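# Three arms load cartons into a flow lane by date

## Task

Put the cartons into the flow lane sorted by their dates, so the carton with the earliest date sits at the front of the lane.

## Robot and tools

Robots. There are three identical i2rt Big YAM arms named arm1, arm2 and arm3. Each has six revolute joints, a two-finger gripper and a camera on the wrist. Their feet stand near these scene-frame points (m): arm1 (-1.399, -0.834, 0.768), arm2 (-0.549, -0.349, 0.753), arm3 (0.555, 0.297, 0.850). Each foot faces along its own +x. The table tops lie at z = 0.720. The hand reaches roughly 1.0 m from the joint1 axis when fully extended.

Frames. Every pose uses one shared scene frame in metres, origin on the floor, +z pointing up. Orientations are quaternions written w, x, y, z. The hand point sits between the finger pads, about 1 cm short of the fingertips. The fingers point along the hand's +z axis, and they open and close along its y axis. The printed hand position can be wrong, more so at long reach.

Cameras. cam_a and cam_b are fixed in the room. arm1_cam_wrist, arm2_cam_wrist and arm3_cam_wrist ride on the wrists; with joints 1 and 6 at 0 and the hand level and forward, the wrist camera sits above the hand and looks toward the fingertips. Images are 896x504 pixels. Calibration figures are approximate.

Tool move. Arguments: arm1, arm2, arm3 (each optional, one object per arm) and cameras (a list chosen from arm1_cam_wrist, arm2_cam_wrist, arm3_cam_wrist, cam_a, cam_b, all; omitted or null or ["all"] gives all, [] gives none). An arm not named gets no new command but may keep pushing toward an older target. Inside an arm's object:
- joints: absolute targets by name. joint1_rad -2.879..2.879 (turn about the foot, positive counter-clockwise seen from above, 0 faces along the foot's x); joint2_rad 0..3.141 (shoulder, 0 points the upper arm back, positive raises it then forward); joint3_rad 0..3.019 (elbow, 0 is folded, positive opens); joint4_rad -1.692..1.57 (hand pitch, positive tips fingers up); joint5_rad -1.57..1.57 (side swing, positive to the arm's right); joint6_rad -2.094..2.094 (roll, positive clockwise viewed from behind the hand); gripper_m 0..0.093, the fingertip gap in metres. Joints move at differing rates, so the hand may sweep wide between postures.
- target: one list of seven numbers [x, y, z, qw, qx, qy, qz], an absolute hand pose in the scene frame in metres. The hand travels straight from its current hand_target pose toward it. With target present, joints may hold only gripper_m.
- speed: top speed of that straight path in m/s, 0.002..0.5, default 0.25; rotation is capped at double that value in rad/s. Allowed only with target.
All motions in one call start together. All hand paths of a call finish together, paced by the slowest; each lasts 0.5 to 10 s, and a whole call at most 15 s. Paths ignore obstacles and other arms. Each step the commanded pose is clamped to 100 mm and 20 degrees from the measured hand; the hand often lands a centimetre or more off, can lag, wander, and overshoot speed when nearly straight. Unknown keys make a call invalid; out-of-range values make it refused, and a refused call (or a stop during one) cancels the later move, wait and finished_scene calls of that reply.

Results. Each arm's state: joint_positions, Joint velocities (same order, rad/s, gripper in m/s; "within noise" means at rest), joint torques (arm joints only, own weight included; values 3 and 4 wrap at ±28 N m), hand and hand_target. A "move" line lists arms sent motion with "done" or their worst status. joint_status and hand_status words: off_target (stopped short, may still push); time_out (joint kept a nearby target and keeps pushing; on_its_own lists those not there yet; send the reported position to relieve it); not_followed, "joint command not followed" or "pose unreachable" (a self- or arm-collision check withheld the targets; the gripper part still runs). on_its_own shows uncommanded behaviour; "held at" is a target, not a reading. Arms under "as last shown" were not commanded and repeat old values. The pictures line gives image order; images can trail the state slightly.

Gripper. Gripping a hard part, gripper_m reads up to ~0.005 m below its width (some grippers ~0.002 m above); closed on nothing it reads 0.000-0.003. Full force (about 50-64 N per pad) arrives roughly 0.005 m below the first-contact reading. Release by commanding a gap well above the reading.

Tool wait: seconds 0 to 10, plus cameras as in move; commands nothing new and returns the state. Tool zoom_image: camera (one name) and region [x0, y0, x1, y1] in pixels from the top-left, at most 504 by 504, only for a camera in the newest images. Tool read_manual: section "licences" returns URDF licence text. Tool finished_scene: scene, the current scene's integer number; it ends the scene irreversibly, so the cartons must already sit correctly without help.

Avoid. Never let two robots press hard on each other, including one gripper closing on another arm's fingers; that fails the scene. Collision checks can react late, and fingers, gripper housings and wrist cameras of different arms can still meet. Do not knock anything off the work area or to the floor. Avoid drops, releasing moving parts, slams, hard hits and long hard pushes. Holding loads, stretched postures or pushing at unreachable poses heat motors: MOTOR HOT appears near 85 °C, and at 100 °C an OVER-TEMPERATURE FAULT drops that arm for 30-60 s, after which affected keys read limit_stop_at_motor_heat and need resending. Loose objects may occasionally get nudged by something. The scene keeps running while you deliberate, with robots holding the last command.

Each tool is called after "Emit:" as name(argument=value, ...), one argument or row to a line, values as JSON.

## Session

Emit:
move(
)

Scene clock: 0.00 s.
Joint torques (N m): no reading
Heat: arm1: hottest joint1_rad 39 °C; arm2: hottest joint2_rad 40 °C; arm3: hottest joint1_rad 35 °C.
Joint velocities: within noise
arm1.joint_positions: joint1_rad=+0.194 joint2_rad=+0.304 joint3_rad=+1.546 joint4_rad=-1.590 joint5_rad=-0.074 joint6_rad=+0.225 gripper_m=+0.09396
arm1.joint_status: not commanded
arm1.hand: x=-1.3980 y=-0.8742 z=+1.3539 quat_wxyz=(-0.413, -0.697, -0.432, +0.395) (m; scene frame)
arm1.hand_target: x=-1.3971 y=-0.8712 z=+1.3606 quat_wxyz=(-0.419, -0.692, -0.430, +0.401) (m; scene frame)
arm1.hand_status: not commanded
arm2.joint_positions: joint1_rad=+0.324 joint2_rad=+0.267 joint3_rad=+1.656 joint4_rad=-1.577 joint5_rad=-0.025 joint6_rad=+0.557 gripper_m=+0.09396
arm2.joint_status: not commanded
arm2.hand: x=-0.5408 y=-0.3488 z=+1.3788 quat_wxyz=(+0.121, +0.719, -0.287, -0.622) (m; scene frame)
arm2.hand_target: x=-0.5353 y=-0.3500 z=+1.3818 quat_wxyz=(+0.122, +0.714, -0.285, -0.628) (m; scene frame)
arm2.hand_status: not commanded
arm3.joint_positions: joint1_rad=+0.466 joint2_rad=+0.542 joint3_rad=+1.486 joint4_rad=-1.413 joint5_rad=-0.179 joint6_rad=-0.503 gripper_m=+0.09396
arm3.joint_status: not commanded
arm3.hand: x=+0.5364 y=+0.1220 z=+1.4334 quat_wxyz=(-0.274, -0.490, -0.695, +0.450) (m; scene frame)
arm3.hand_target: x=+0.5374 y=+0.1259 z=+1.4420 quat_wxyz=(-0.277, -0.485, -0.691, +0.459) (m; scene frame)
arm3.hand_status: not commanded
pictures: arm1_cam_wrist, arm2_cam_wrist, arm3_cam_wrist, cam_a, cam_b

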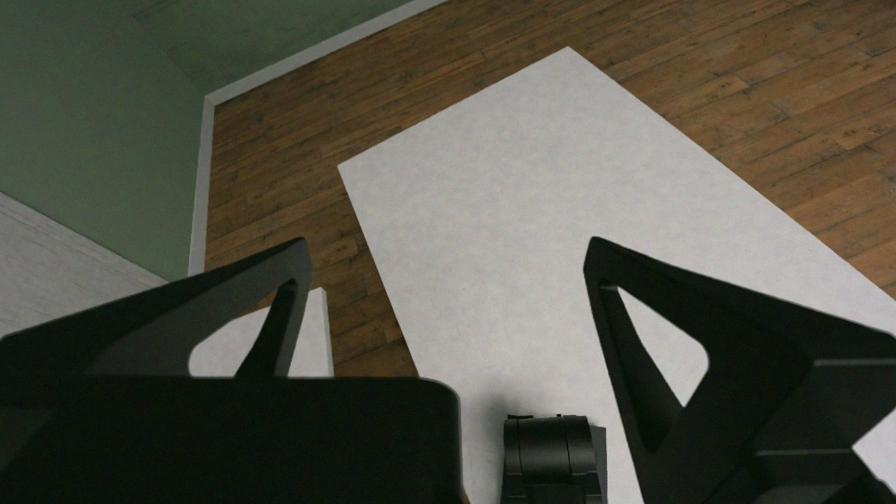

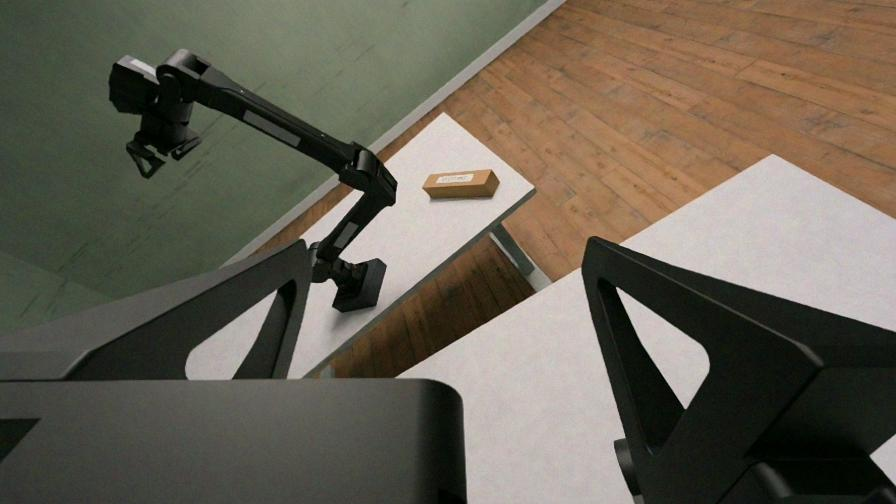

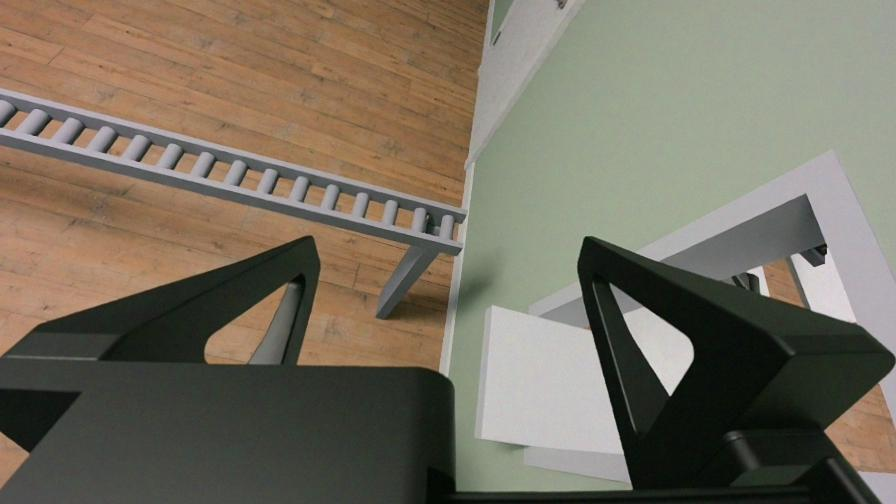

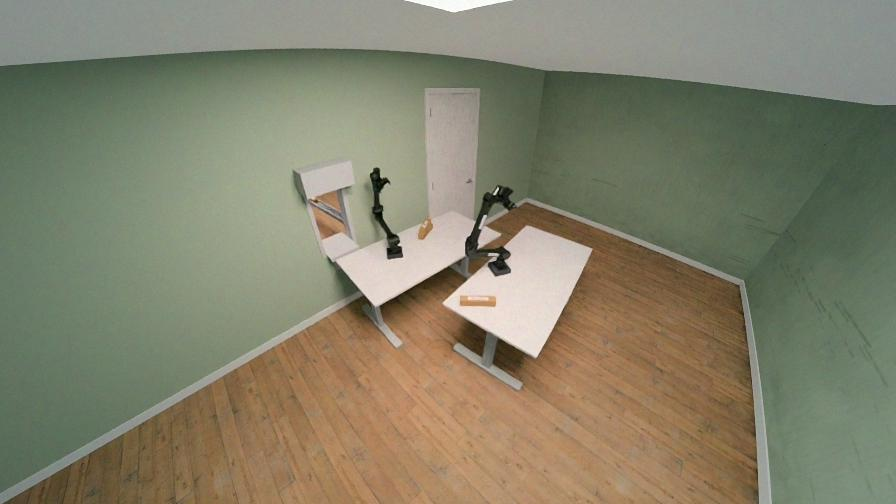

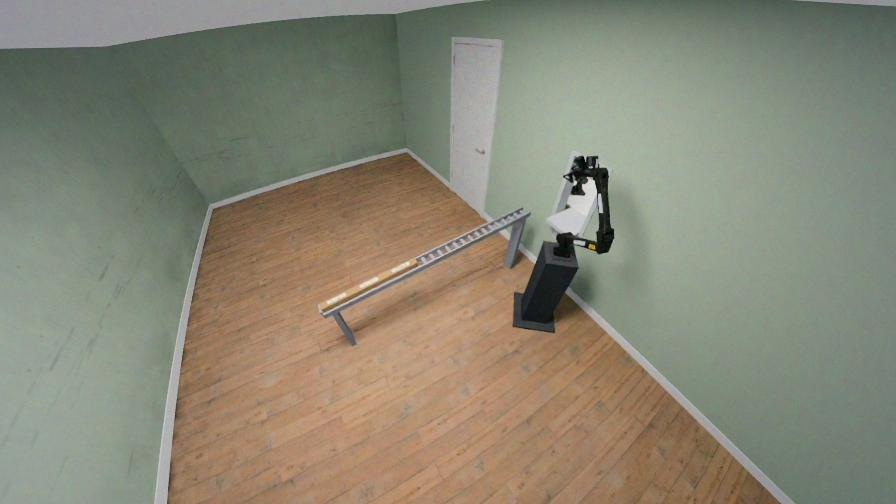

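Emit:
zoom_image(
  camera="cam_a",
  region=[280, 150, 620, 400],
)

Emit:
zoom_image(
  camera="cam_b",
  region=[300, 180, 630, 360],
)

Emit:
zoom_image(
  camera="arm2_cam_wrist",
  region=[400, 100, 560, 260],
)

Emit:
zoom_image(
  camera="arm3_cam_wrist",
  region=[450, 140, 896, 504],
)

Scaled by 1.482 from the camera's 896x504 image, which has a finer 1280x720 frame.

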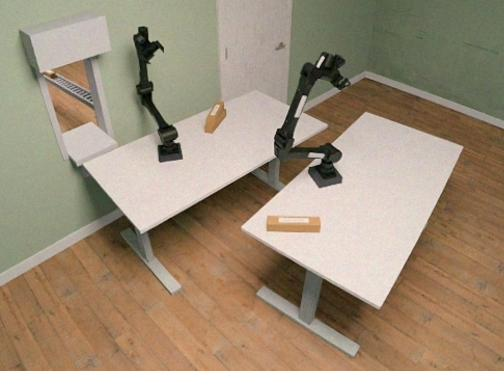

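Scaled by 1.527 from the camera's 896x504 image, which has a finer 1280x720 frame.

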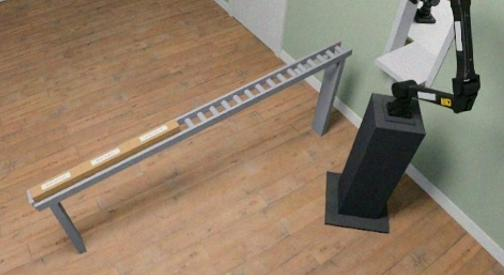

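Scaled by 3.150 from the camera's 896x504 image, which has a finer 1280x720 frame.

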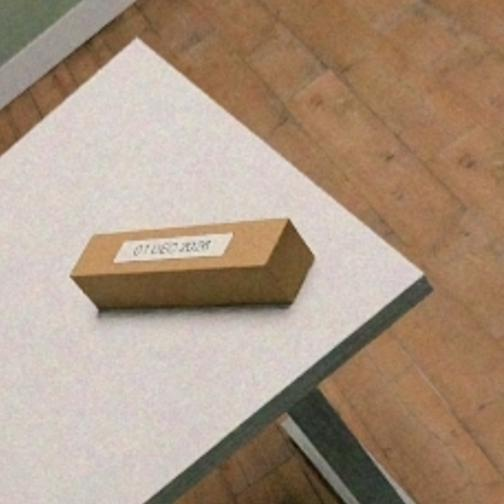

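Scaled by 1.130 from the camera's 896x504 image, which has a finer 1280x720 frame.

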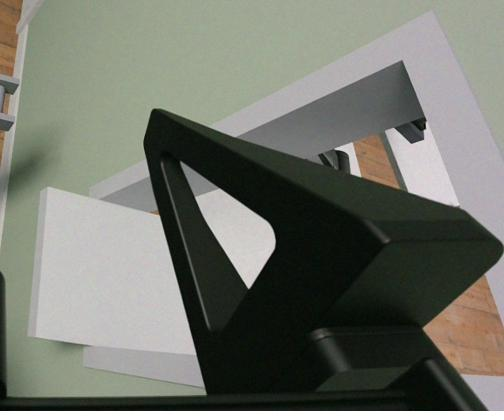

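Emit:
zoom_image(
  camera="cam_b",
  region=[315, 250, 425, 320],
)

Emit:
zoom_image(
  camera="cam_a",
  region=[410, 210, 445, 245],
)

Emit:
zoom_image(
  camera="cam_a",
  region=[450, 285, 510, 315],
)

Emit:
zoom_image(
  camera="cam_a",
  region=[285, 150, 375, 270],
)

Scaled by 4.582 from the camera's 896x504 image, which has a finer 1280x720 frame.

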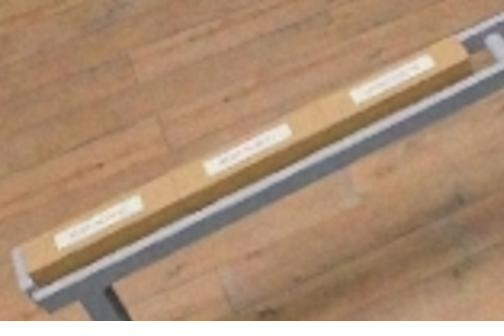

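Scaled by 14.400 from the camera's 896x504 image, which has a finer 1280x720 frame.

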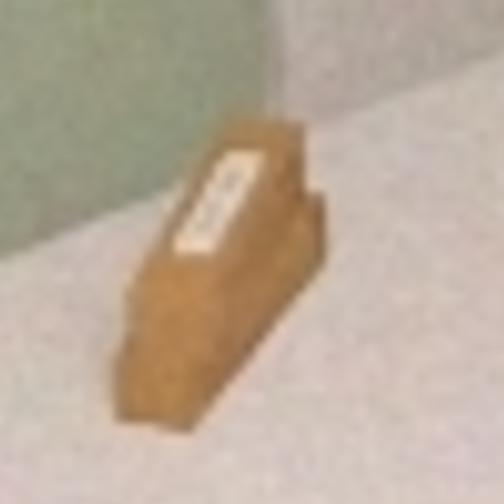

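Scaled by 8.400 from the camera's 896x504 image, which has a finer 1280x720 frame.

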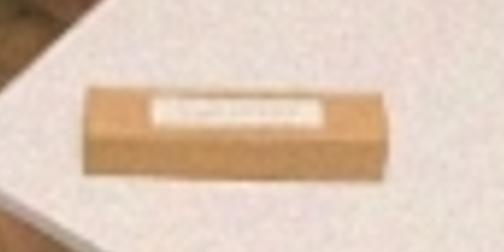

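Scaled by 4.200 from the camera's 896x504 image, which has a finer 1280x720 frame.

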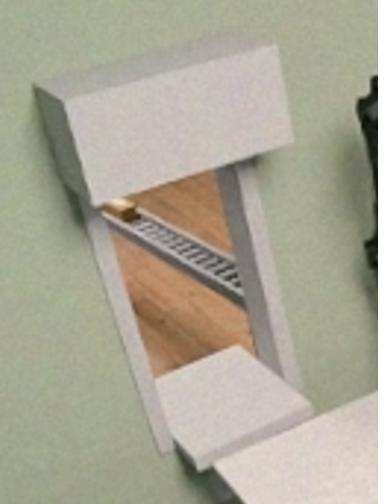

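Emit:
move(
  arm2={"joints": {"joint1_rad": 2.237}},
  arm3={"target": [1.15, -0.15, 1.2, 0.7044, 0.0616, 0.7044, -0.0616], "speed": 0.25},
  arm1={"joints": {"joint1_rad": -1.2}},
)

Scene clock: 95.23 s.
Joint torques (N m): arm1=[-0.56 8.82 5.82 1.8 0.05 0.01] | arm2=[0.5 12.57 4.31 2.21 -0.03 -0.07] | arm3=[0.97 -21.07 16.44 2.26 -0.08 0.17]
Heat: arm1: hottest joint1_rad 39 °C; arm2: hottest joint2_rad 41 °C; arm3: hottest joint3_rad 37 °C.
move: arm1 done; arm2 done; arm3 off_target
Joint velocities: within noise
arm1.joint_positions: joint1_rad=-1.183 joint2_rad=+0.304 joint3_rad=+1.546 joint4_rad=-1.590 joint5_rad=-0.074 joint6_rad=+0.225 gripper_m=+0.09398
arm1.joint_status: all done
arm1.hand: x=-1.4359 y=-0.8461 z=+1.3540 quat_wxyz=(-0.066, -0.812, +0.107, +0.570) (m; scene frame)
arm1.hand_target: x=-1.4329 y=-0.8459 z=+1.3607 quat_wxyz=(-0.061, -0.806, +0.113, +0.578) (m; scene frame)
arm1.hand_status: not commanded
arm2.joint_positions: joint1_rad=+2.228 joint2_rad=+0.262 joint3_rad=+1.656 joint4_rad=-1.577 joint5_rad=-0.025 joint6_rad=+0.557 gripper_m=+0.09398
arm2.joint_status: all done
arm2.hand: x=-0.5527 y=-0.3240 z=+1.3782 quat_wxyz=(+0.586, +0.642, +0.414, -0.268) (m; scene frame)
arm2.hand_target: x=-0.5533 y=-0.3209 z=+1.3813 quat_wxyz=(+0.592, +0.637, +0.415, -0.267) (m; scene frame)
arm2.hand_status: not commanded
arm3.joint_positions: joint1_rad=+1.521 joint2_rad=+1.755 joint3_rad=+1.352 joint4_rad=+0.354 joint5_rad=-0.597 joint6_rad=-0.010 gripper_m=+0.09396
arm3.joint_status: not commanded
arm3.hand: x=+1.1352 y=-0.1471 z=+1.1814 quat_wxyz=(-0.691, -0.074, -0.717, +0.059) (m; scene frame)
arm3.hand_target: x=+1.1487 y=-0.1488 z=+1.1998 quat_wxyz=(-0.704, -0.062, -0.704, +0.062) (m; scene frame)
arm3.hand_status: off_target (0.024 m and 2.5 deg from the pose sent, 0.711 m and 84.5 deg at the start)
pictures: arm1_cam_wrist, arm2_cam_wrist, arm3_cam_wrist, cam_a, cam_b
camera_calibration:
arm1_cam_wrist: T_world_to_cam=[[0.074536, 0.969586, -0.233125, 1.24625], [0.84597, -0.185256, -0.500016, 1.73281], [-0.527996, -0.159947, -0.834049, 0.359283], [0, 0, 0, 1]] pos_world=[-1.36909, -0.829868, 1.45662]
arm2_cam_wrist: T_world_to_cam=[[-0.850663, -0.0195091, -0.525349, 0.245634], [0.345843, 0.731856, -0.58718, 1.24548], [0.395935, -0.68118, -0.615816, 0.969788], [0, 0, 0, 1]] pos_world=[-0.605764, -0.246122, 1.45758]
arm3_cam_wrist: T_world_to_cam=[[-0.184845, -0.982212, -0.0330498, 0.105294], [-0.61002, 0.141038, -0.779733, 1.63621], [0.770524, -0.123968, -0.625239, -0.0313132], [0, 0, 0, 1]] pos_world=[1.04171, -0.131228, 1.25971]

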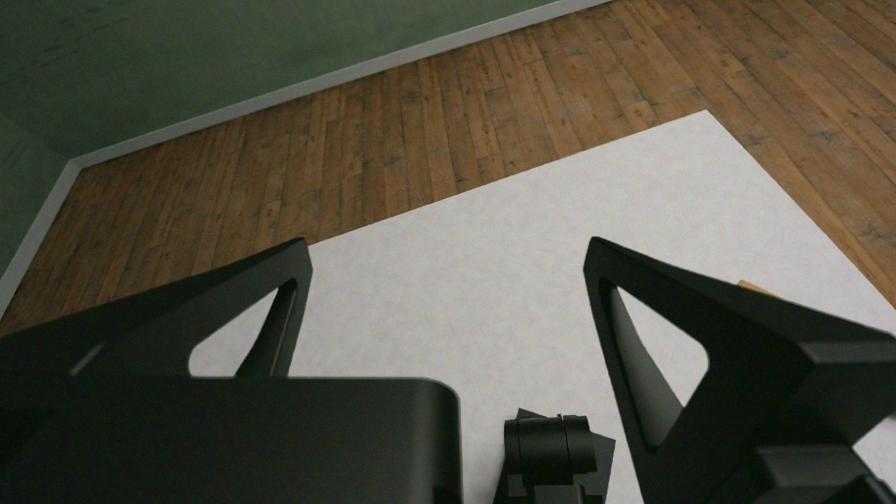

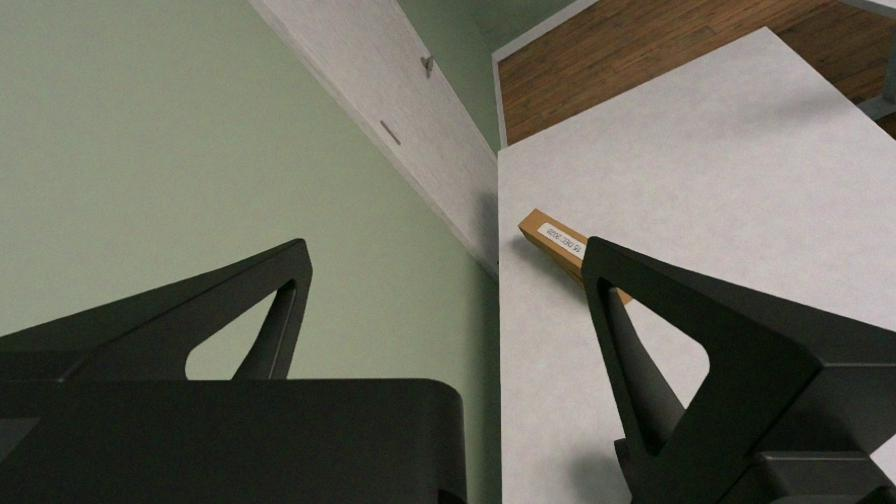

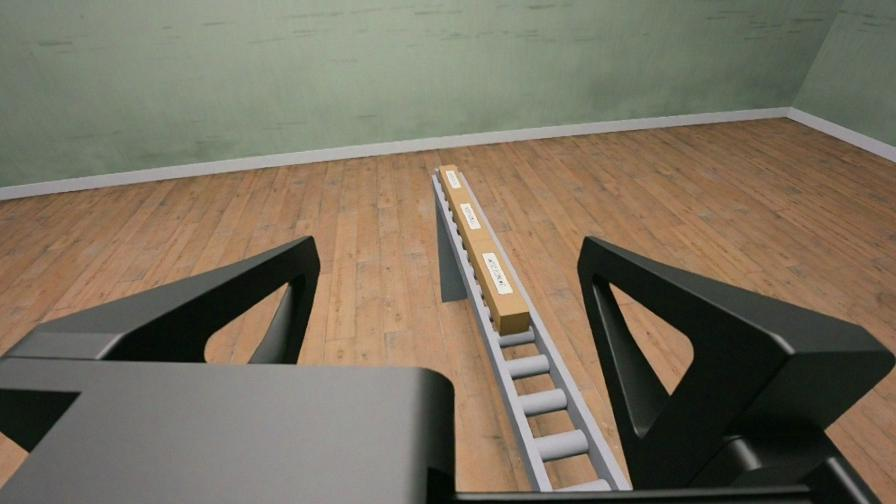

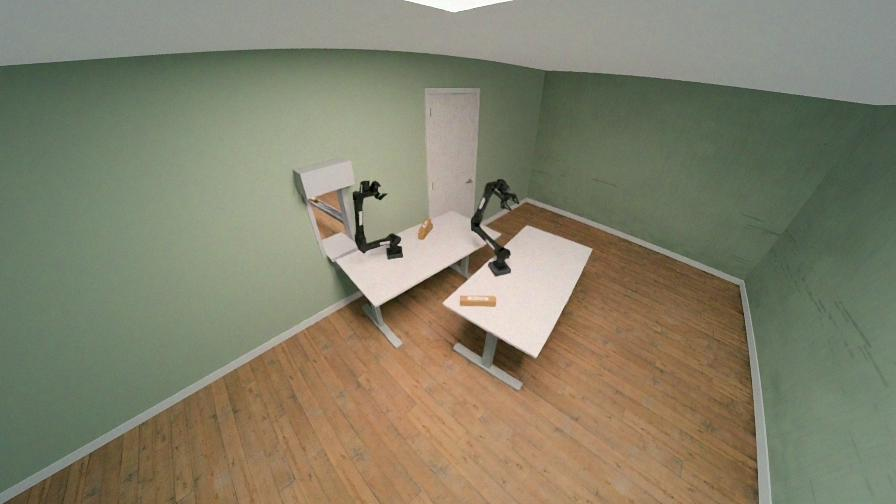

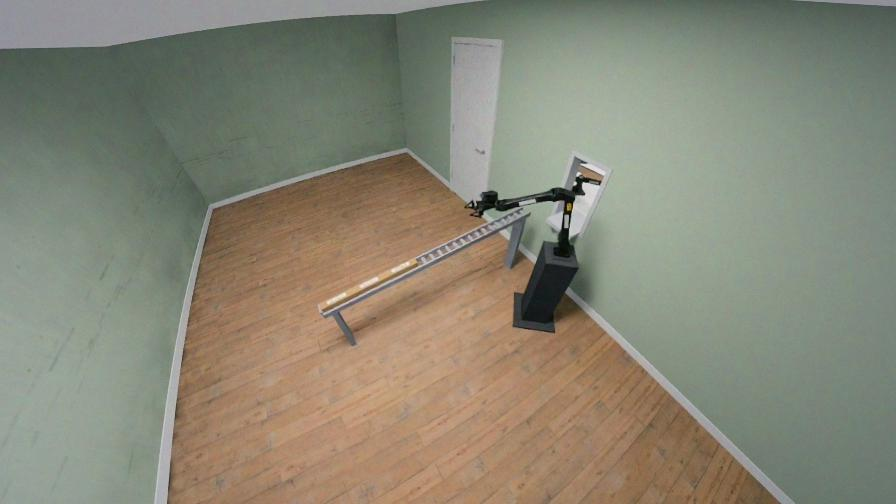

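Emit:
zoom_image(
  camera="arm3_cam_wrist",
  region=[430, 160, 540, 340],
)

Emit:
zoom_image(
  camera="arm2_cam_wrist",
  region=[500, 190, 640, 310],
)

Emit:
zoom_image(
  camera="arm3_cam_wrist",
  region=[430, 160, 490, 240],
)

Emit:
zoom_image(
  camera="cam_b",
  region=[500, 130, 640, 270],
)

Scaled by 2.800 from the camera's 896x504 image, which has a finer 1280x720 frame.

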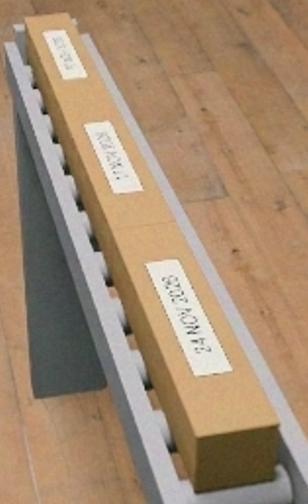

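Scaled by 3.600 from the camera's 896x504 image, which has a finer 1280x720 frame.

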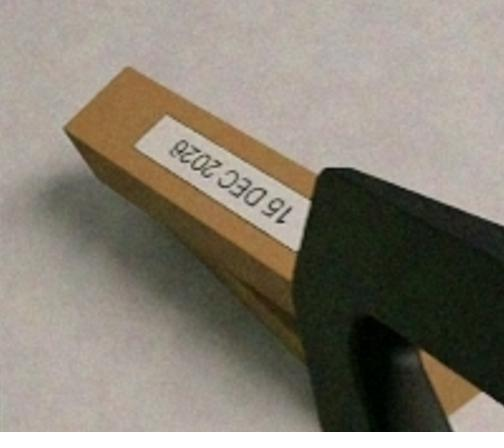

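Scaled by 6.300 from the camera's 896x504 image, which has a finer 1280x720 frame.

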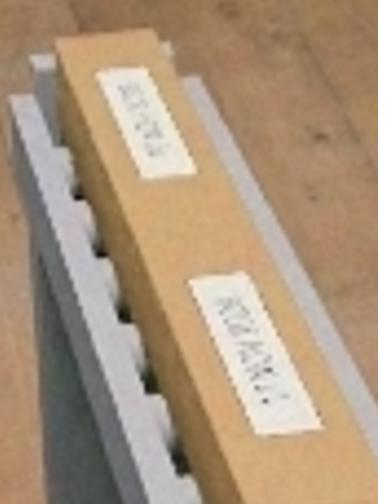

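Scaled by 3.600 from the camera's 896x504 image, which has a finer 1280x720 frame.

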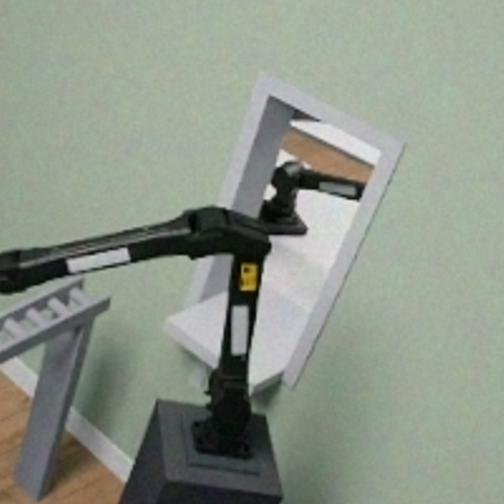

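Emit:
zoom_image(
  camera="arm3_cam_wrist",
  region=[460, 280, 660, 500],
)

Emit:
zoom_image(
  camera="cam_b",
  region=[400, 200, 540, 290],
)

Scaled by 2.291 from the camera's 896x504 image, which has a finer 1280x720 frame.

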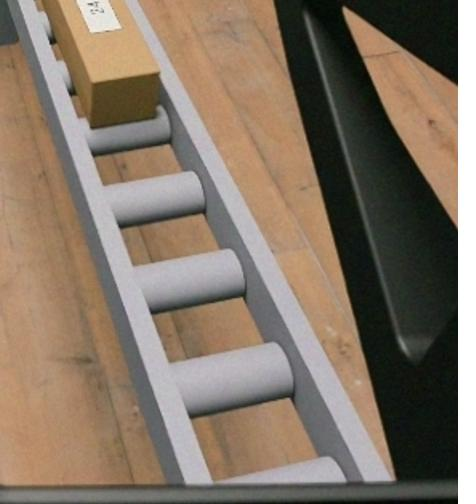

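Scaled by 3.600 from the camera's 896x504 image, which has a finer 1280x720 frame.

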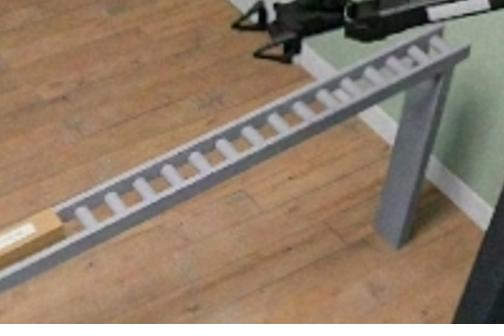

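Emit:
move(
  arm1={"joints": {"joint1_rad": -2.39}},
  arm2={"target": [-0.51, -0.65, 1.2, 0.3458, 0.5877, 0.6644, -0.3059], "speed": 0.25},
  arm3={"joints": {"joint2_rad": 0.542, "joint3_rad": 1.486, "joint4_rad": -1.25, "joint5_rad": 0.0, "joint6_rad": 0.0}},
  cameras=["arm2_cam_wrist"],
)

Emit:
move(
  arm1={"target": [-1.451, -0.641, 1.2, 0.2811, -0.7037, 0.54, 0.3663], "speed": 0.25},
  arm3={"joints": {"joint1_rad": -0.35}},
)

Scene clock: 127.63 s.
Joint torques (N m): arm1=[-0.56 8.94 5.79 1.77 0.05 0.01] | arm2=[-0.67 0.26 10 2.61 0.04 -0.09] | arm3=[1.03 3.78 8.44 1.47 0.14 0.12]
Heat: arm1: hottest joint1_rad 39 °C; arm2: hottest joint2_rad 41 °C; arm3: hottest joint3_rad 41 °C.
move: arm1 done; arm2 done; arm3 done
Joint velocities: within noise
arm1.joint_positions: joint1_rad=-2.373 joint2_rad=+0.304 joint3_rad=+1.546 joint4_rad=-1.590 joint5_rad=-0.074 joint6_rad=+0.225 gripper_m=+0.09399
arm1.joint_status: all done
arm1.hand: x=-1.4216 y=-0.8070 z=+1.3542 quat_wxyz=(+0.266, -0.611, +0.543, +0.511) (m; scene frame)
arm1.hand_target: x=-1.4203 y=-0.8097 z=+1.3609 quat_wxyz=(+0.274, -0.602, +0.544, +0.516) (m; scene frame)
arm1.hand_status: not commanded
arm2.joint_positions: joint1_rad=+2.280 joint2_rad=+0.672 joint3_rad=+1.132 joint4_rad=-1.096 joint5_rad=+0.035 joint6_rad=+0.027 gripper_m=+0.09398
arm2.joint_status: not commanded
arm2.hand: x=-0.5071 y=-0.6485 z=+1.1997 quat_wxyz=(+0.345, +0.590, +0.666, -0.299) (m; scene frame)
arm2.hand_target: x=-0.5100 y=-0.6499 z=+1.2000 quat_wxyz=(+0.346, +0.588, +0.664, -0.306) (m; scene frame)
arm2.hand_status: done (0.003 m and 0.9 deg from the pose sent, 0.374 m and 40.7 deg at the start)
arm3.joint_positions: joint1_rad=+1.522 joint2_rad=+0.540 joint3_rad=+1.488 joint4_rad=-1.240 joint5_rad=-0.003 joint6_rad=-0.007 gripper_m=+0.09397
arm3.joint_status: all done
arm3.hand: x=+0.6879 y=+0.1633 z=+1.4733 quat_wxyz=(-0.552, -0.303, -0.743, +0.228) (m; scene frame)
arm3.hand_target: x=+0.6896 y=+0.1636 z=+1.4697 quat_wxyz=(-0.548, -0.305, -0.746, +0.222) (m; scene frame)
arm3.hand_status: not commanded
pictures: arm2_cam_wrist
camera_calibration:
arm2_cam_wrist: T_world_to_cam=[[-0.993013, -0.117981, 0.00241541, -0.584882], [-0.11178, 0.933869, -0.339697, 0.964504], [0.0378221, -0.337593, -0.940532, 1.05149], [0, 0, 0, 1]] pos_world=[-0.512753, -0.61475, 1.31801]

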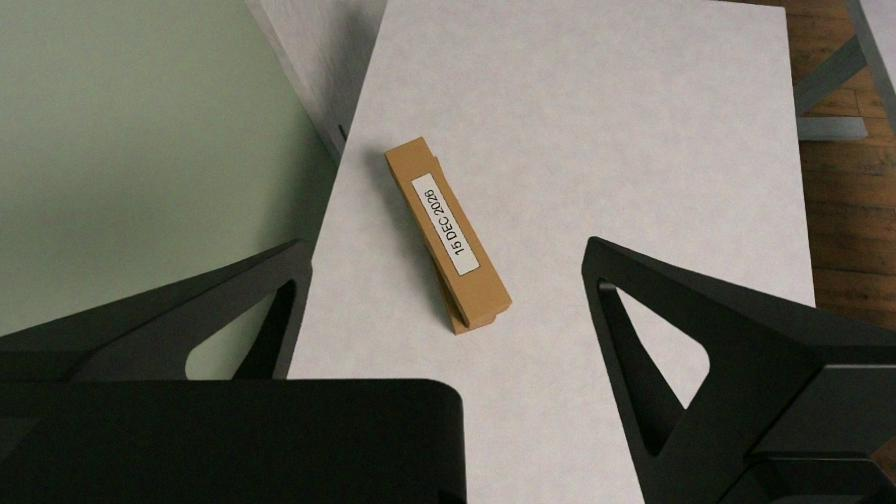

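Scene clock: 129.70 s.
Joint torques (N m): arm1=[-0.15 2.49 9.32 2.14 -0.02 -0.08] | arm2=[-0.73 0.38 10.02 2.52 0.04 -0.12] | arm3=[-0.73 3.72 8.34 1.43 0.11 0.15]
Heat: arm1: hottest joint1_rad 39 °C; arm2: hottest joint2_rad 41 °C; arm3: hottest joint3_rad 41 °C.
move: arm1 done; arm3 done
Joint velocities: within noise
arm1.joint_positions: joint1_rad=-2.389 joint2_rad=+0.400 joint3_rad=+1.047 joint4_rad=-1.295 joint5_rad=-0.005 joint6_rad=+0.008 gripper_m=+0.09399
arm1.joint_status: not commanded
arm1.hand: x=-1.4538 y=-0.6432 z=+1.1910 quat_wxyz=(+0.269, -0.711, +0.542, +0.358) (m; scene frame)
arm1.hand_target: x=-1.4510 y=-0.6413 z=+1.2000 quat_wxyz=(+0.281, -0.704, +0.540, +0.366) (m; scene frame)
arm1.hand_status: done (0.010 m and 2.0 deg from the pose sent, 0.229 m and 19.8 deg at the start)
arm2.joint_positions: joint1_rad=+2.280 joint2_rad=+0.672 joint3_rad=+1.132 joint4_rad=-1.095 joint5_rad=+0.035 joint6_rad=+0.027 gripper_m=+0.09398
arm2.joint_status: not commanded
arm2.hand: x=-0.5071 y=-0.6486 z=+1.1998 quat_wxyz=(+0.345, +0.590, +0.666, -0.299) (m; scene frame)
arm2.hand_target: x=-0.5100 y=-0.6500 z=+1.2001 quat_wxyz=(+0.346, +0.588, +0.664, -0.306) (m; scene frame)
arm2.hand_status: not commanded
arm3.joint_positions: joint1_rad=-0.339 joint2_rad=+0.540 joint3_rad=+1.488 joint4_rad=-1.240 joint5_rad=-0.002 joint6_rad=-0.007 gripper_m=+0.09399
arm3.joint_status: all done
arm3.hand: x=+0.3863 y=+0.2067 z=+1.4727 quat_wxyz=(-0.146, -0.777, -0.201, +0.578) (m; scene frame)
arm3.hand_target: x=+0.3843 y=+0.2085 z=+1.4691 quat_wxyz=(-0.143, -0.783, -0.194, +0.573) (m; scene frame)
arm3.hand_status: not commanded
pictures: arm1_cam_wrist, arm2_cam_wrist, arm3_cam_wrist, cam_a, cam_b
camera_calibration:
arm1_cam_wrist: T_world_to_cam=[[0.957109, 0.289207, -0.0173875, 1.6014], [0.276109, -0.928655, -0.247717, 0.0968536], [-0.0877887, 0.232291, -0.968676, 1.29898], [0, 0, 0, 1]] pos_world=[-1.44542, -0.674935, 1.31012]
arm2_cam_wrist: T_world_to_cam=[[-0.992987, -0.118193, 0.0027472, -0.585437], [-0.112076, 0.93369, -0.340092, 0.964797], [0.0376313, -0.338015, -0.940388, 1.05104], [0, 0, 0, 1]] pos_world=[-0.512753, -0.614751, 1.31811]
arm3_cam_wrist: T_world_to_cam=[[-0.479361, 0.877558, -0.0102293, 0.0197276], [0.707405, 0.379465, -0.596309, 0.528356], [-0.519414, -0.293083, -0.80269, 1.56633], [0, 0, 0, 1]] pos_world=[0.449268, 0.24126, 1.57254]

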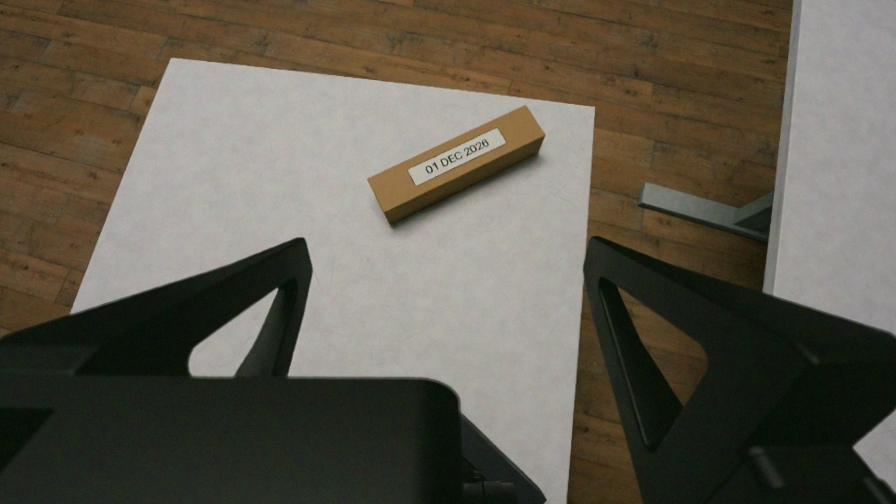

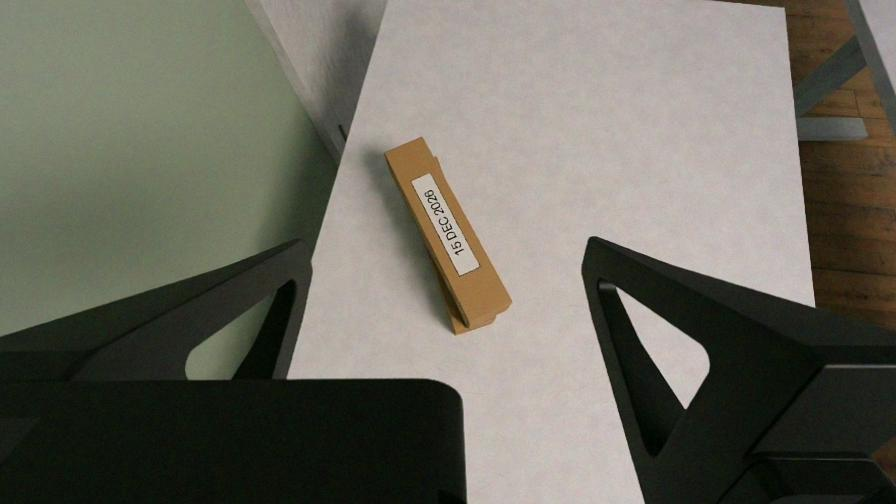

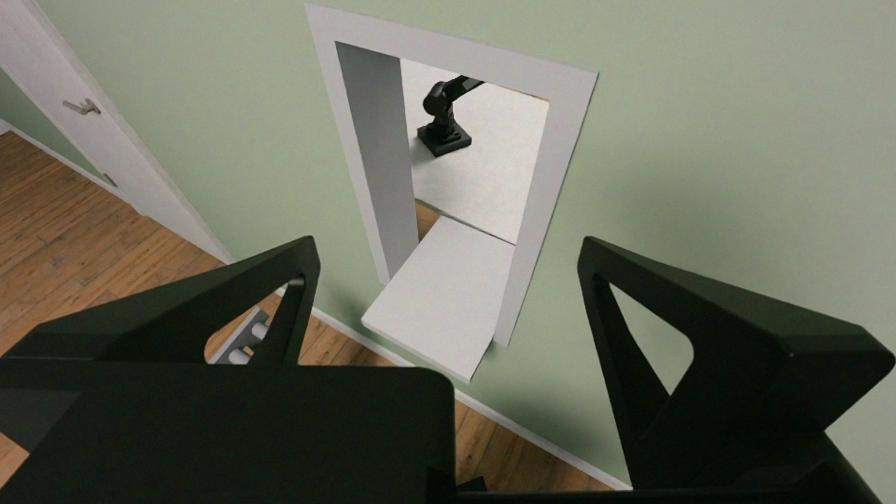

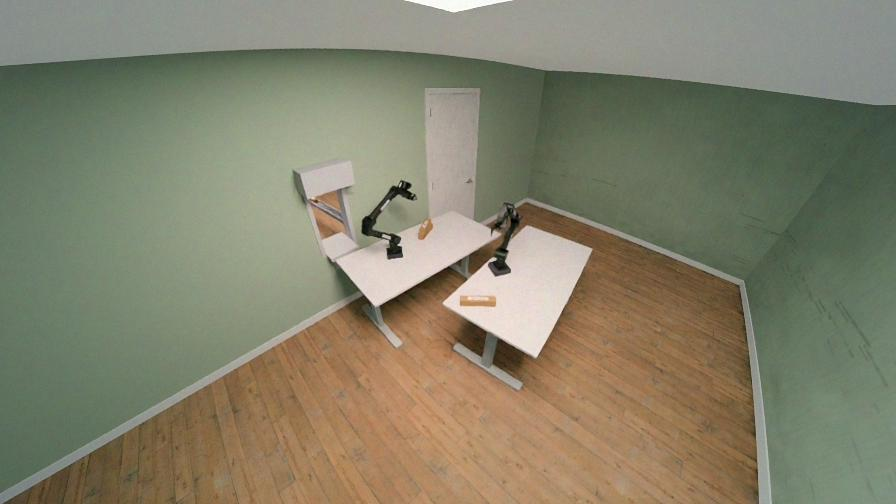

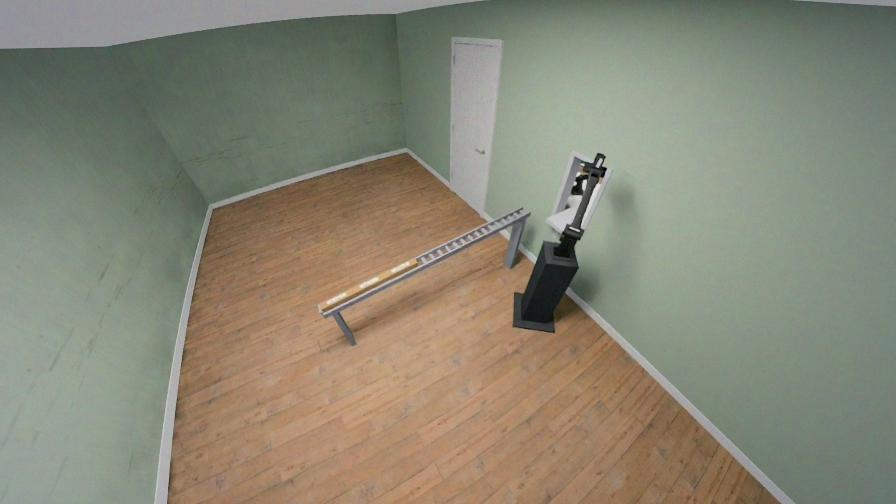

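Emit:
zoom_image(
  camera="arm2_cam_wrist",
  region=[370, 120, 530, 350],
)

Emit:
zoom_image(
  camera="arm1_cam_wrist",
  region=[350, 90, 600, 240],
)

Emit:
zoom_image(
  camera="arm3_cam_wrist",
  region=[300, 0, 620, 400],
)

Scaled by 2.191 from the camera's 896x504 image, which has a finer 1280x720 frame.

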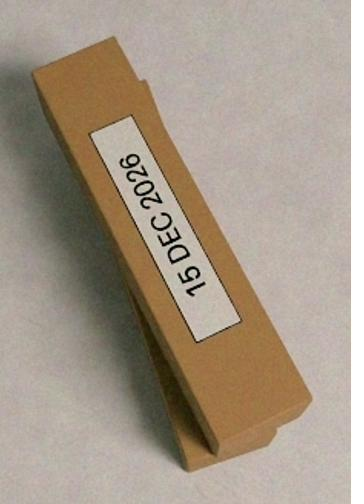

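Scaled by 2.016 from the camera's 896x504 image, which has a finer 1280x720 frame.

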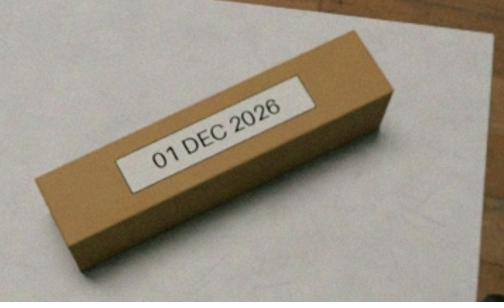

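Scaled by 1.260 from the camera's 896x504 image, which has a finer 1280x720 frame.

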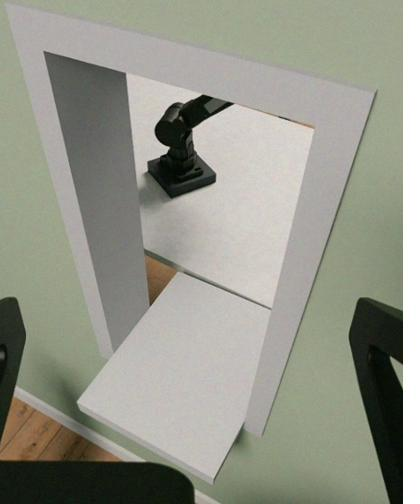

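Emit:
zoom_image(
  camera="arm2_cam_wrist",
  region=[430, 250, 530, 350],
)

Emit:
zoom_image(
  camera="arm2_cam_wrist",
  region=[375, 125, 455, 205],
)

Scaled by 5.040 from the camera's 896x504 image, which has a finer 1280x720 frame.

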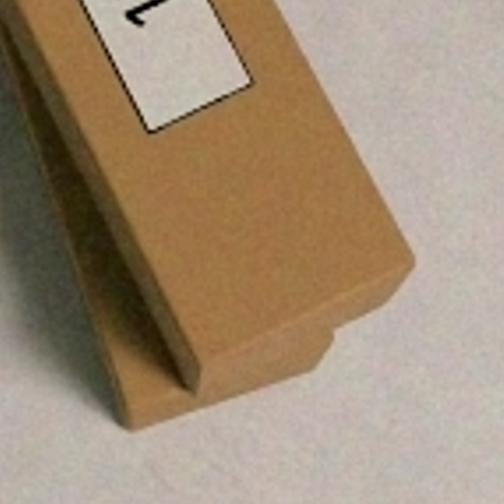

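Scaled by 6.300 from the camera's 896x504 image, which has a finer 1280x720 frame.

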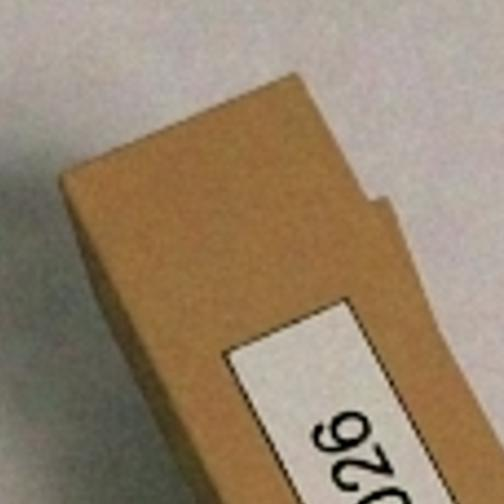

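Emit:
move(
  arm1={"target": [-1.522, -0.4097, 0.92, 0.0, -0.3649, 0.9311, 0.0], "speed": 0.25},
  arm2={"target": [-0.4835, -0.8326, 0.97, 0.0, 0.481, 0.8767, 0.0], "speed": 0.25},
  arm3={"target": [0.3, 0.1, 1.25, 0.0, -0.957, 0.290, 0.0], "speed": 0.25},
)

Scene clock: 241.27 s.
Joint torques (N m): arm1=[-0.44 -13.22 12.03 -0.29 0.09 0.19] | arm2=[0.56 -12.28 14.39 -0.18 0.02 -0.12] | arm3=[-0.79 -7.3 10.59 0.44 0 0.13]
Heat: arm1: hottest joint3_rad 42 °C; arm2: hottest joint3_rad 43 °C; arm3: hottest joint3_rad 37 °C.
move: arm1 off_target; arm2 off_target; arm3 off_target
Joint velocities: within noise
arm1.joint_positions: joint1_rad=-2.363 joint2_rad=+1.537 joint3_rad=+1.186 joint4_rad=-1.259 joint5_rad=-0.002 joint6_rad=+1.096 gripper_m=+0.09399
arm1.joint_status: not commanded
arm1.hand: x=-1.5233 y=-0.4275 z=+0.9038 quat_wxyz=(-0.001, -0.376, +0.926, -0.018) (m; scene frame)
arm1.hand_target: x=-1.5217 y=-0.4104 z=+0.9201 quat_wxyz=(+0.000, -0.365, +0.931, +0.000) (m; scene frame)
arm1.hand_status: off_target (0.024 m and 2.5 deg from the pose sent, 0.364 m and 80.3 deg at the start)
arm2.joint_positions: joint1_rad=+2.242 joint2_rad=+1.620 joint3_rad=+1.452 joint4_rad=-1.449 joint5_rad=+0.006 joint6_rad=-0.415 gripper_m=+0.09398
arm2.joint_status: not commanded
arm2.hand: x=-0.4896 y=-0.8162 z=+0.9550 quat_wxyz=(-0.009, +0.490, +0.872, +0.014) (m; scene frame)
arm2.hand_target: x=-0.4836 y=-0.8316 z=+0.9699 quat_wxyz=(+0.000, +0.481, +0.877, +0.000) (m; scene frame)
arm2.hand_status: off_target (0.023 m and 2.3 deg from the pose sent, 0.295 m and 59.6 deg at the start)
arm3.joint_positions: joint1_rad=-0.161 joint2_rad=+1.080 joint3_rad=+1.469 joint4_rad=-1.694 joint5_rad=+0.005 joint6_rad=+1.242 gripper_m=+0.09399
arm3.joint_status: not commanded
arm3.hand: x=+0.3021 y=+0.0975 z=+1.2539 quat_wxyz=(-0.107, -0.952, +0.277, +0.077) (m; scene frame)
arm3.hand_target: x=+0.2999 y=+0.0999 z=+1.2493 quat_wxyz=(-0.099, -0.950, +0.287, +0.070) (m; scene frame)
arm3.hand_status: off_target (0.005 m and 15.2 deg from the pose sent, 0.261 m and 93.4 deg at the start; a joint's target at an end of its range on 76 of 124 steps)
pictures: arm1_cam_wrist, arm2_cam_wrist, arm3_cam_wrist, cam_a, cam_b
camera_calibration:
arm1_cam_wrist: T_world_to_cam=[[0.700477, -0.713636, 0.00742944, 0.758466], [-0.552735, -0.535899, 0.638198, -1.6501], [-0.451459, -0.451149, -0.769837, -0.0613114], [0, 0, 0, 1]] pos_world=[-1.47104, -0.370681, 1.00026]
arm2_cam_wrist: T_world_to_cam=[[-0.851465, -0.524403, -0.00284921, -0.844149], [-0.424823, 0.686572, 0.590037, -0.203085], [-0.307461, 0.503607, -0.807371, 1.15443], [0, 0, 0, 1]] pos_world=[-0.450097, -0.884618, 1.04947]
arm3_cam_wrist: T_world_to_cam=[[0.523971, 0.814092, -0.250416, 0.0772938], [0.787233, -0.350651, 0.507255, -0.837793], [0.325143, -0.462923, -0.824611, 1.10392], [0, 0, 0, 1]] pos_world=[0.260107, 0.154333, 1.35464]

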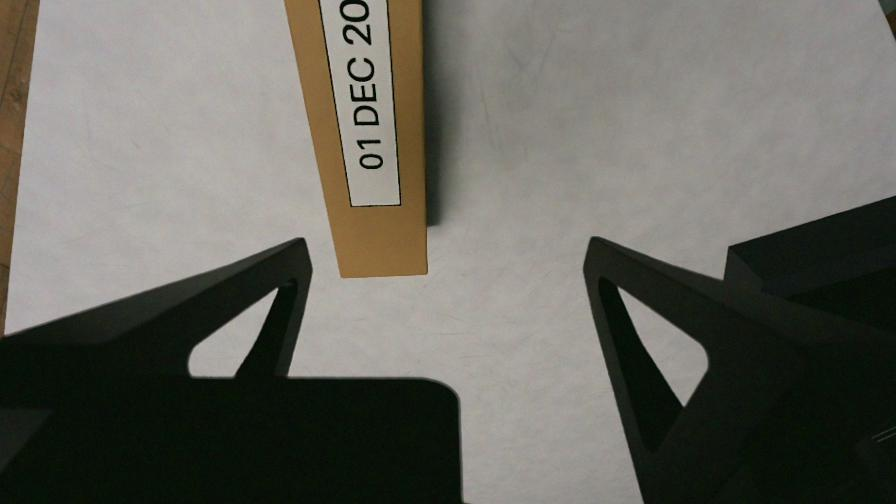

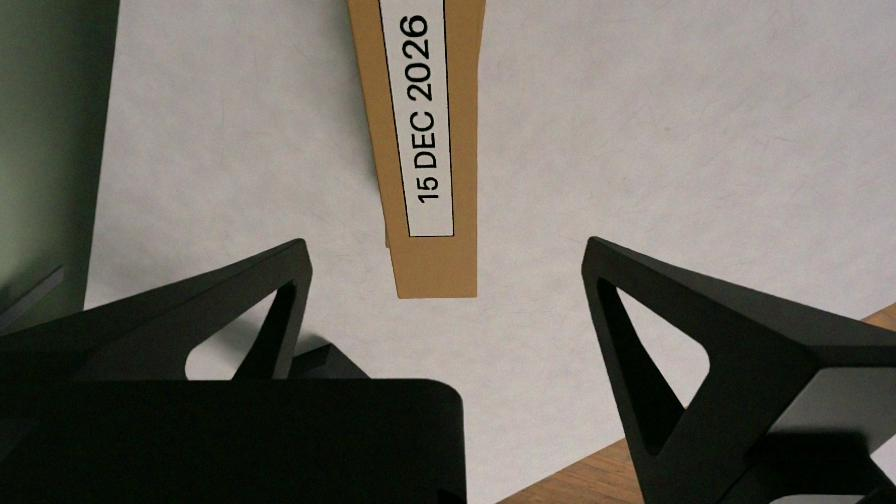

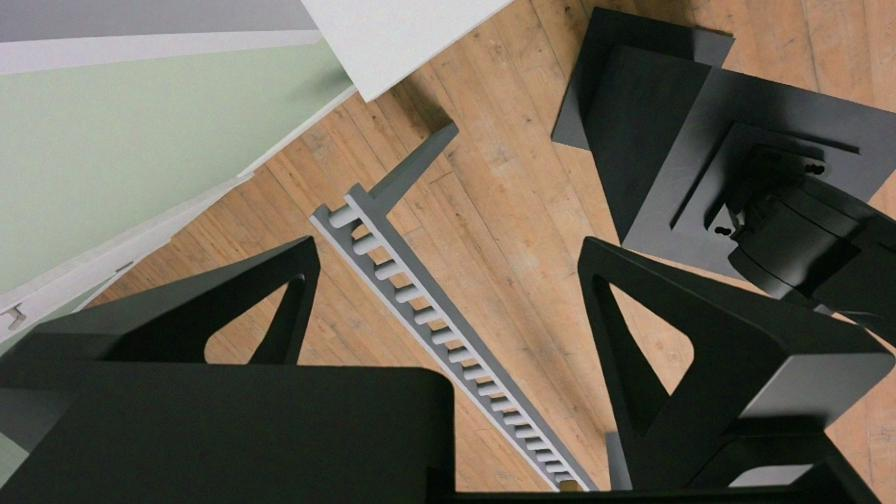

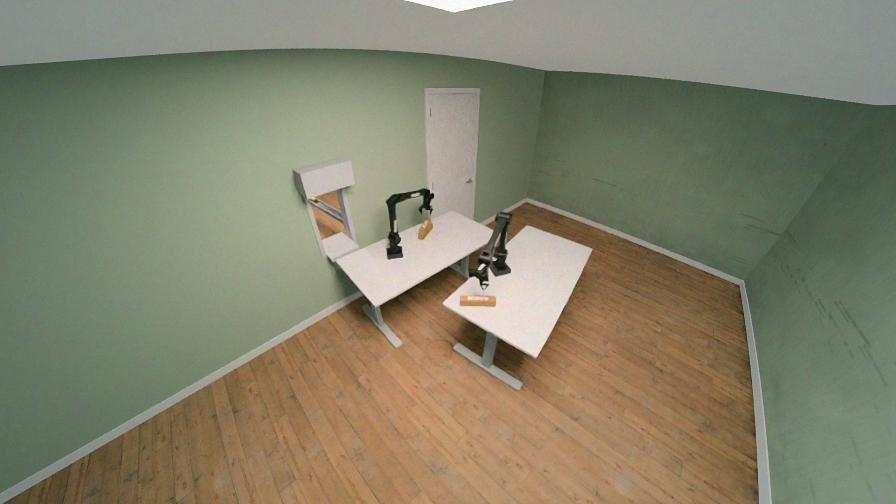

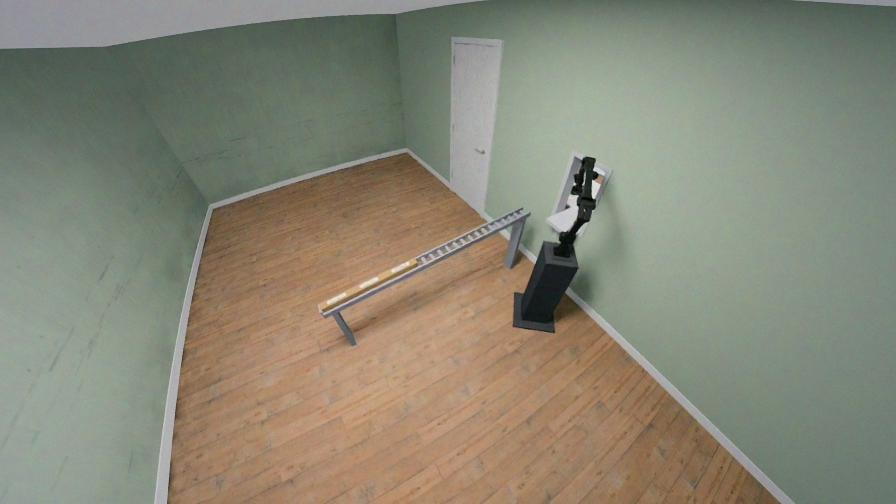

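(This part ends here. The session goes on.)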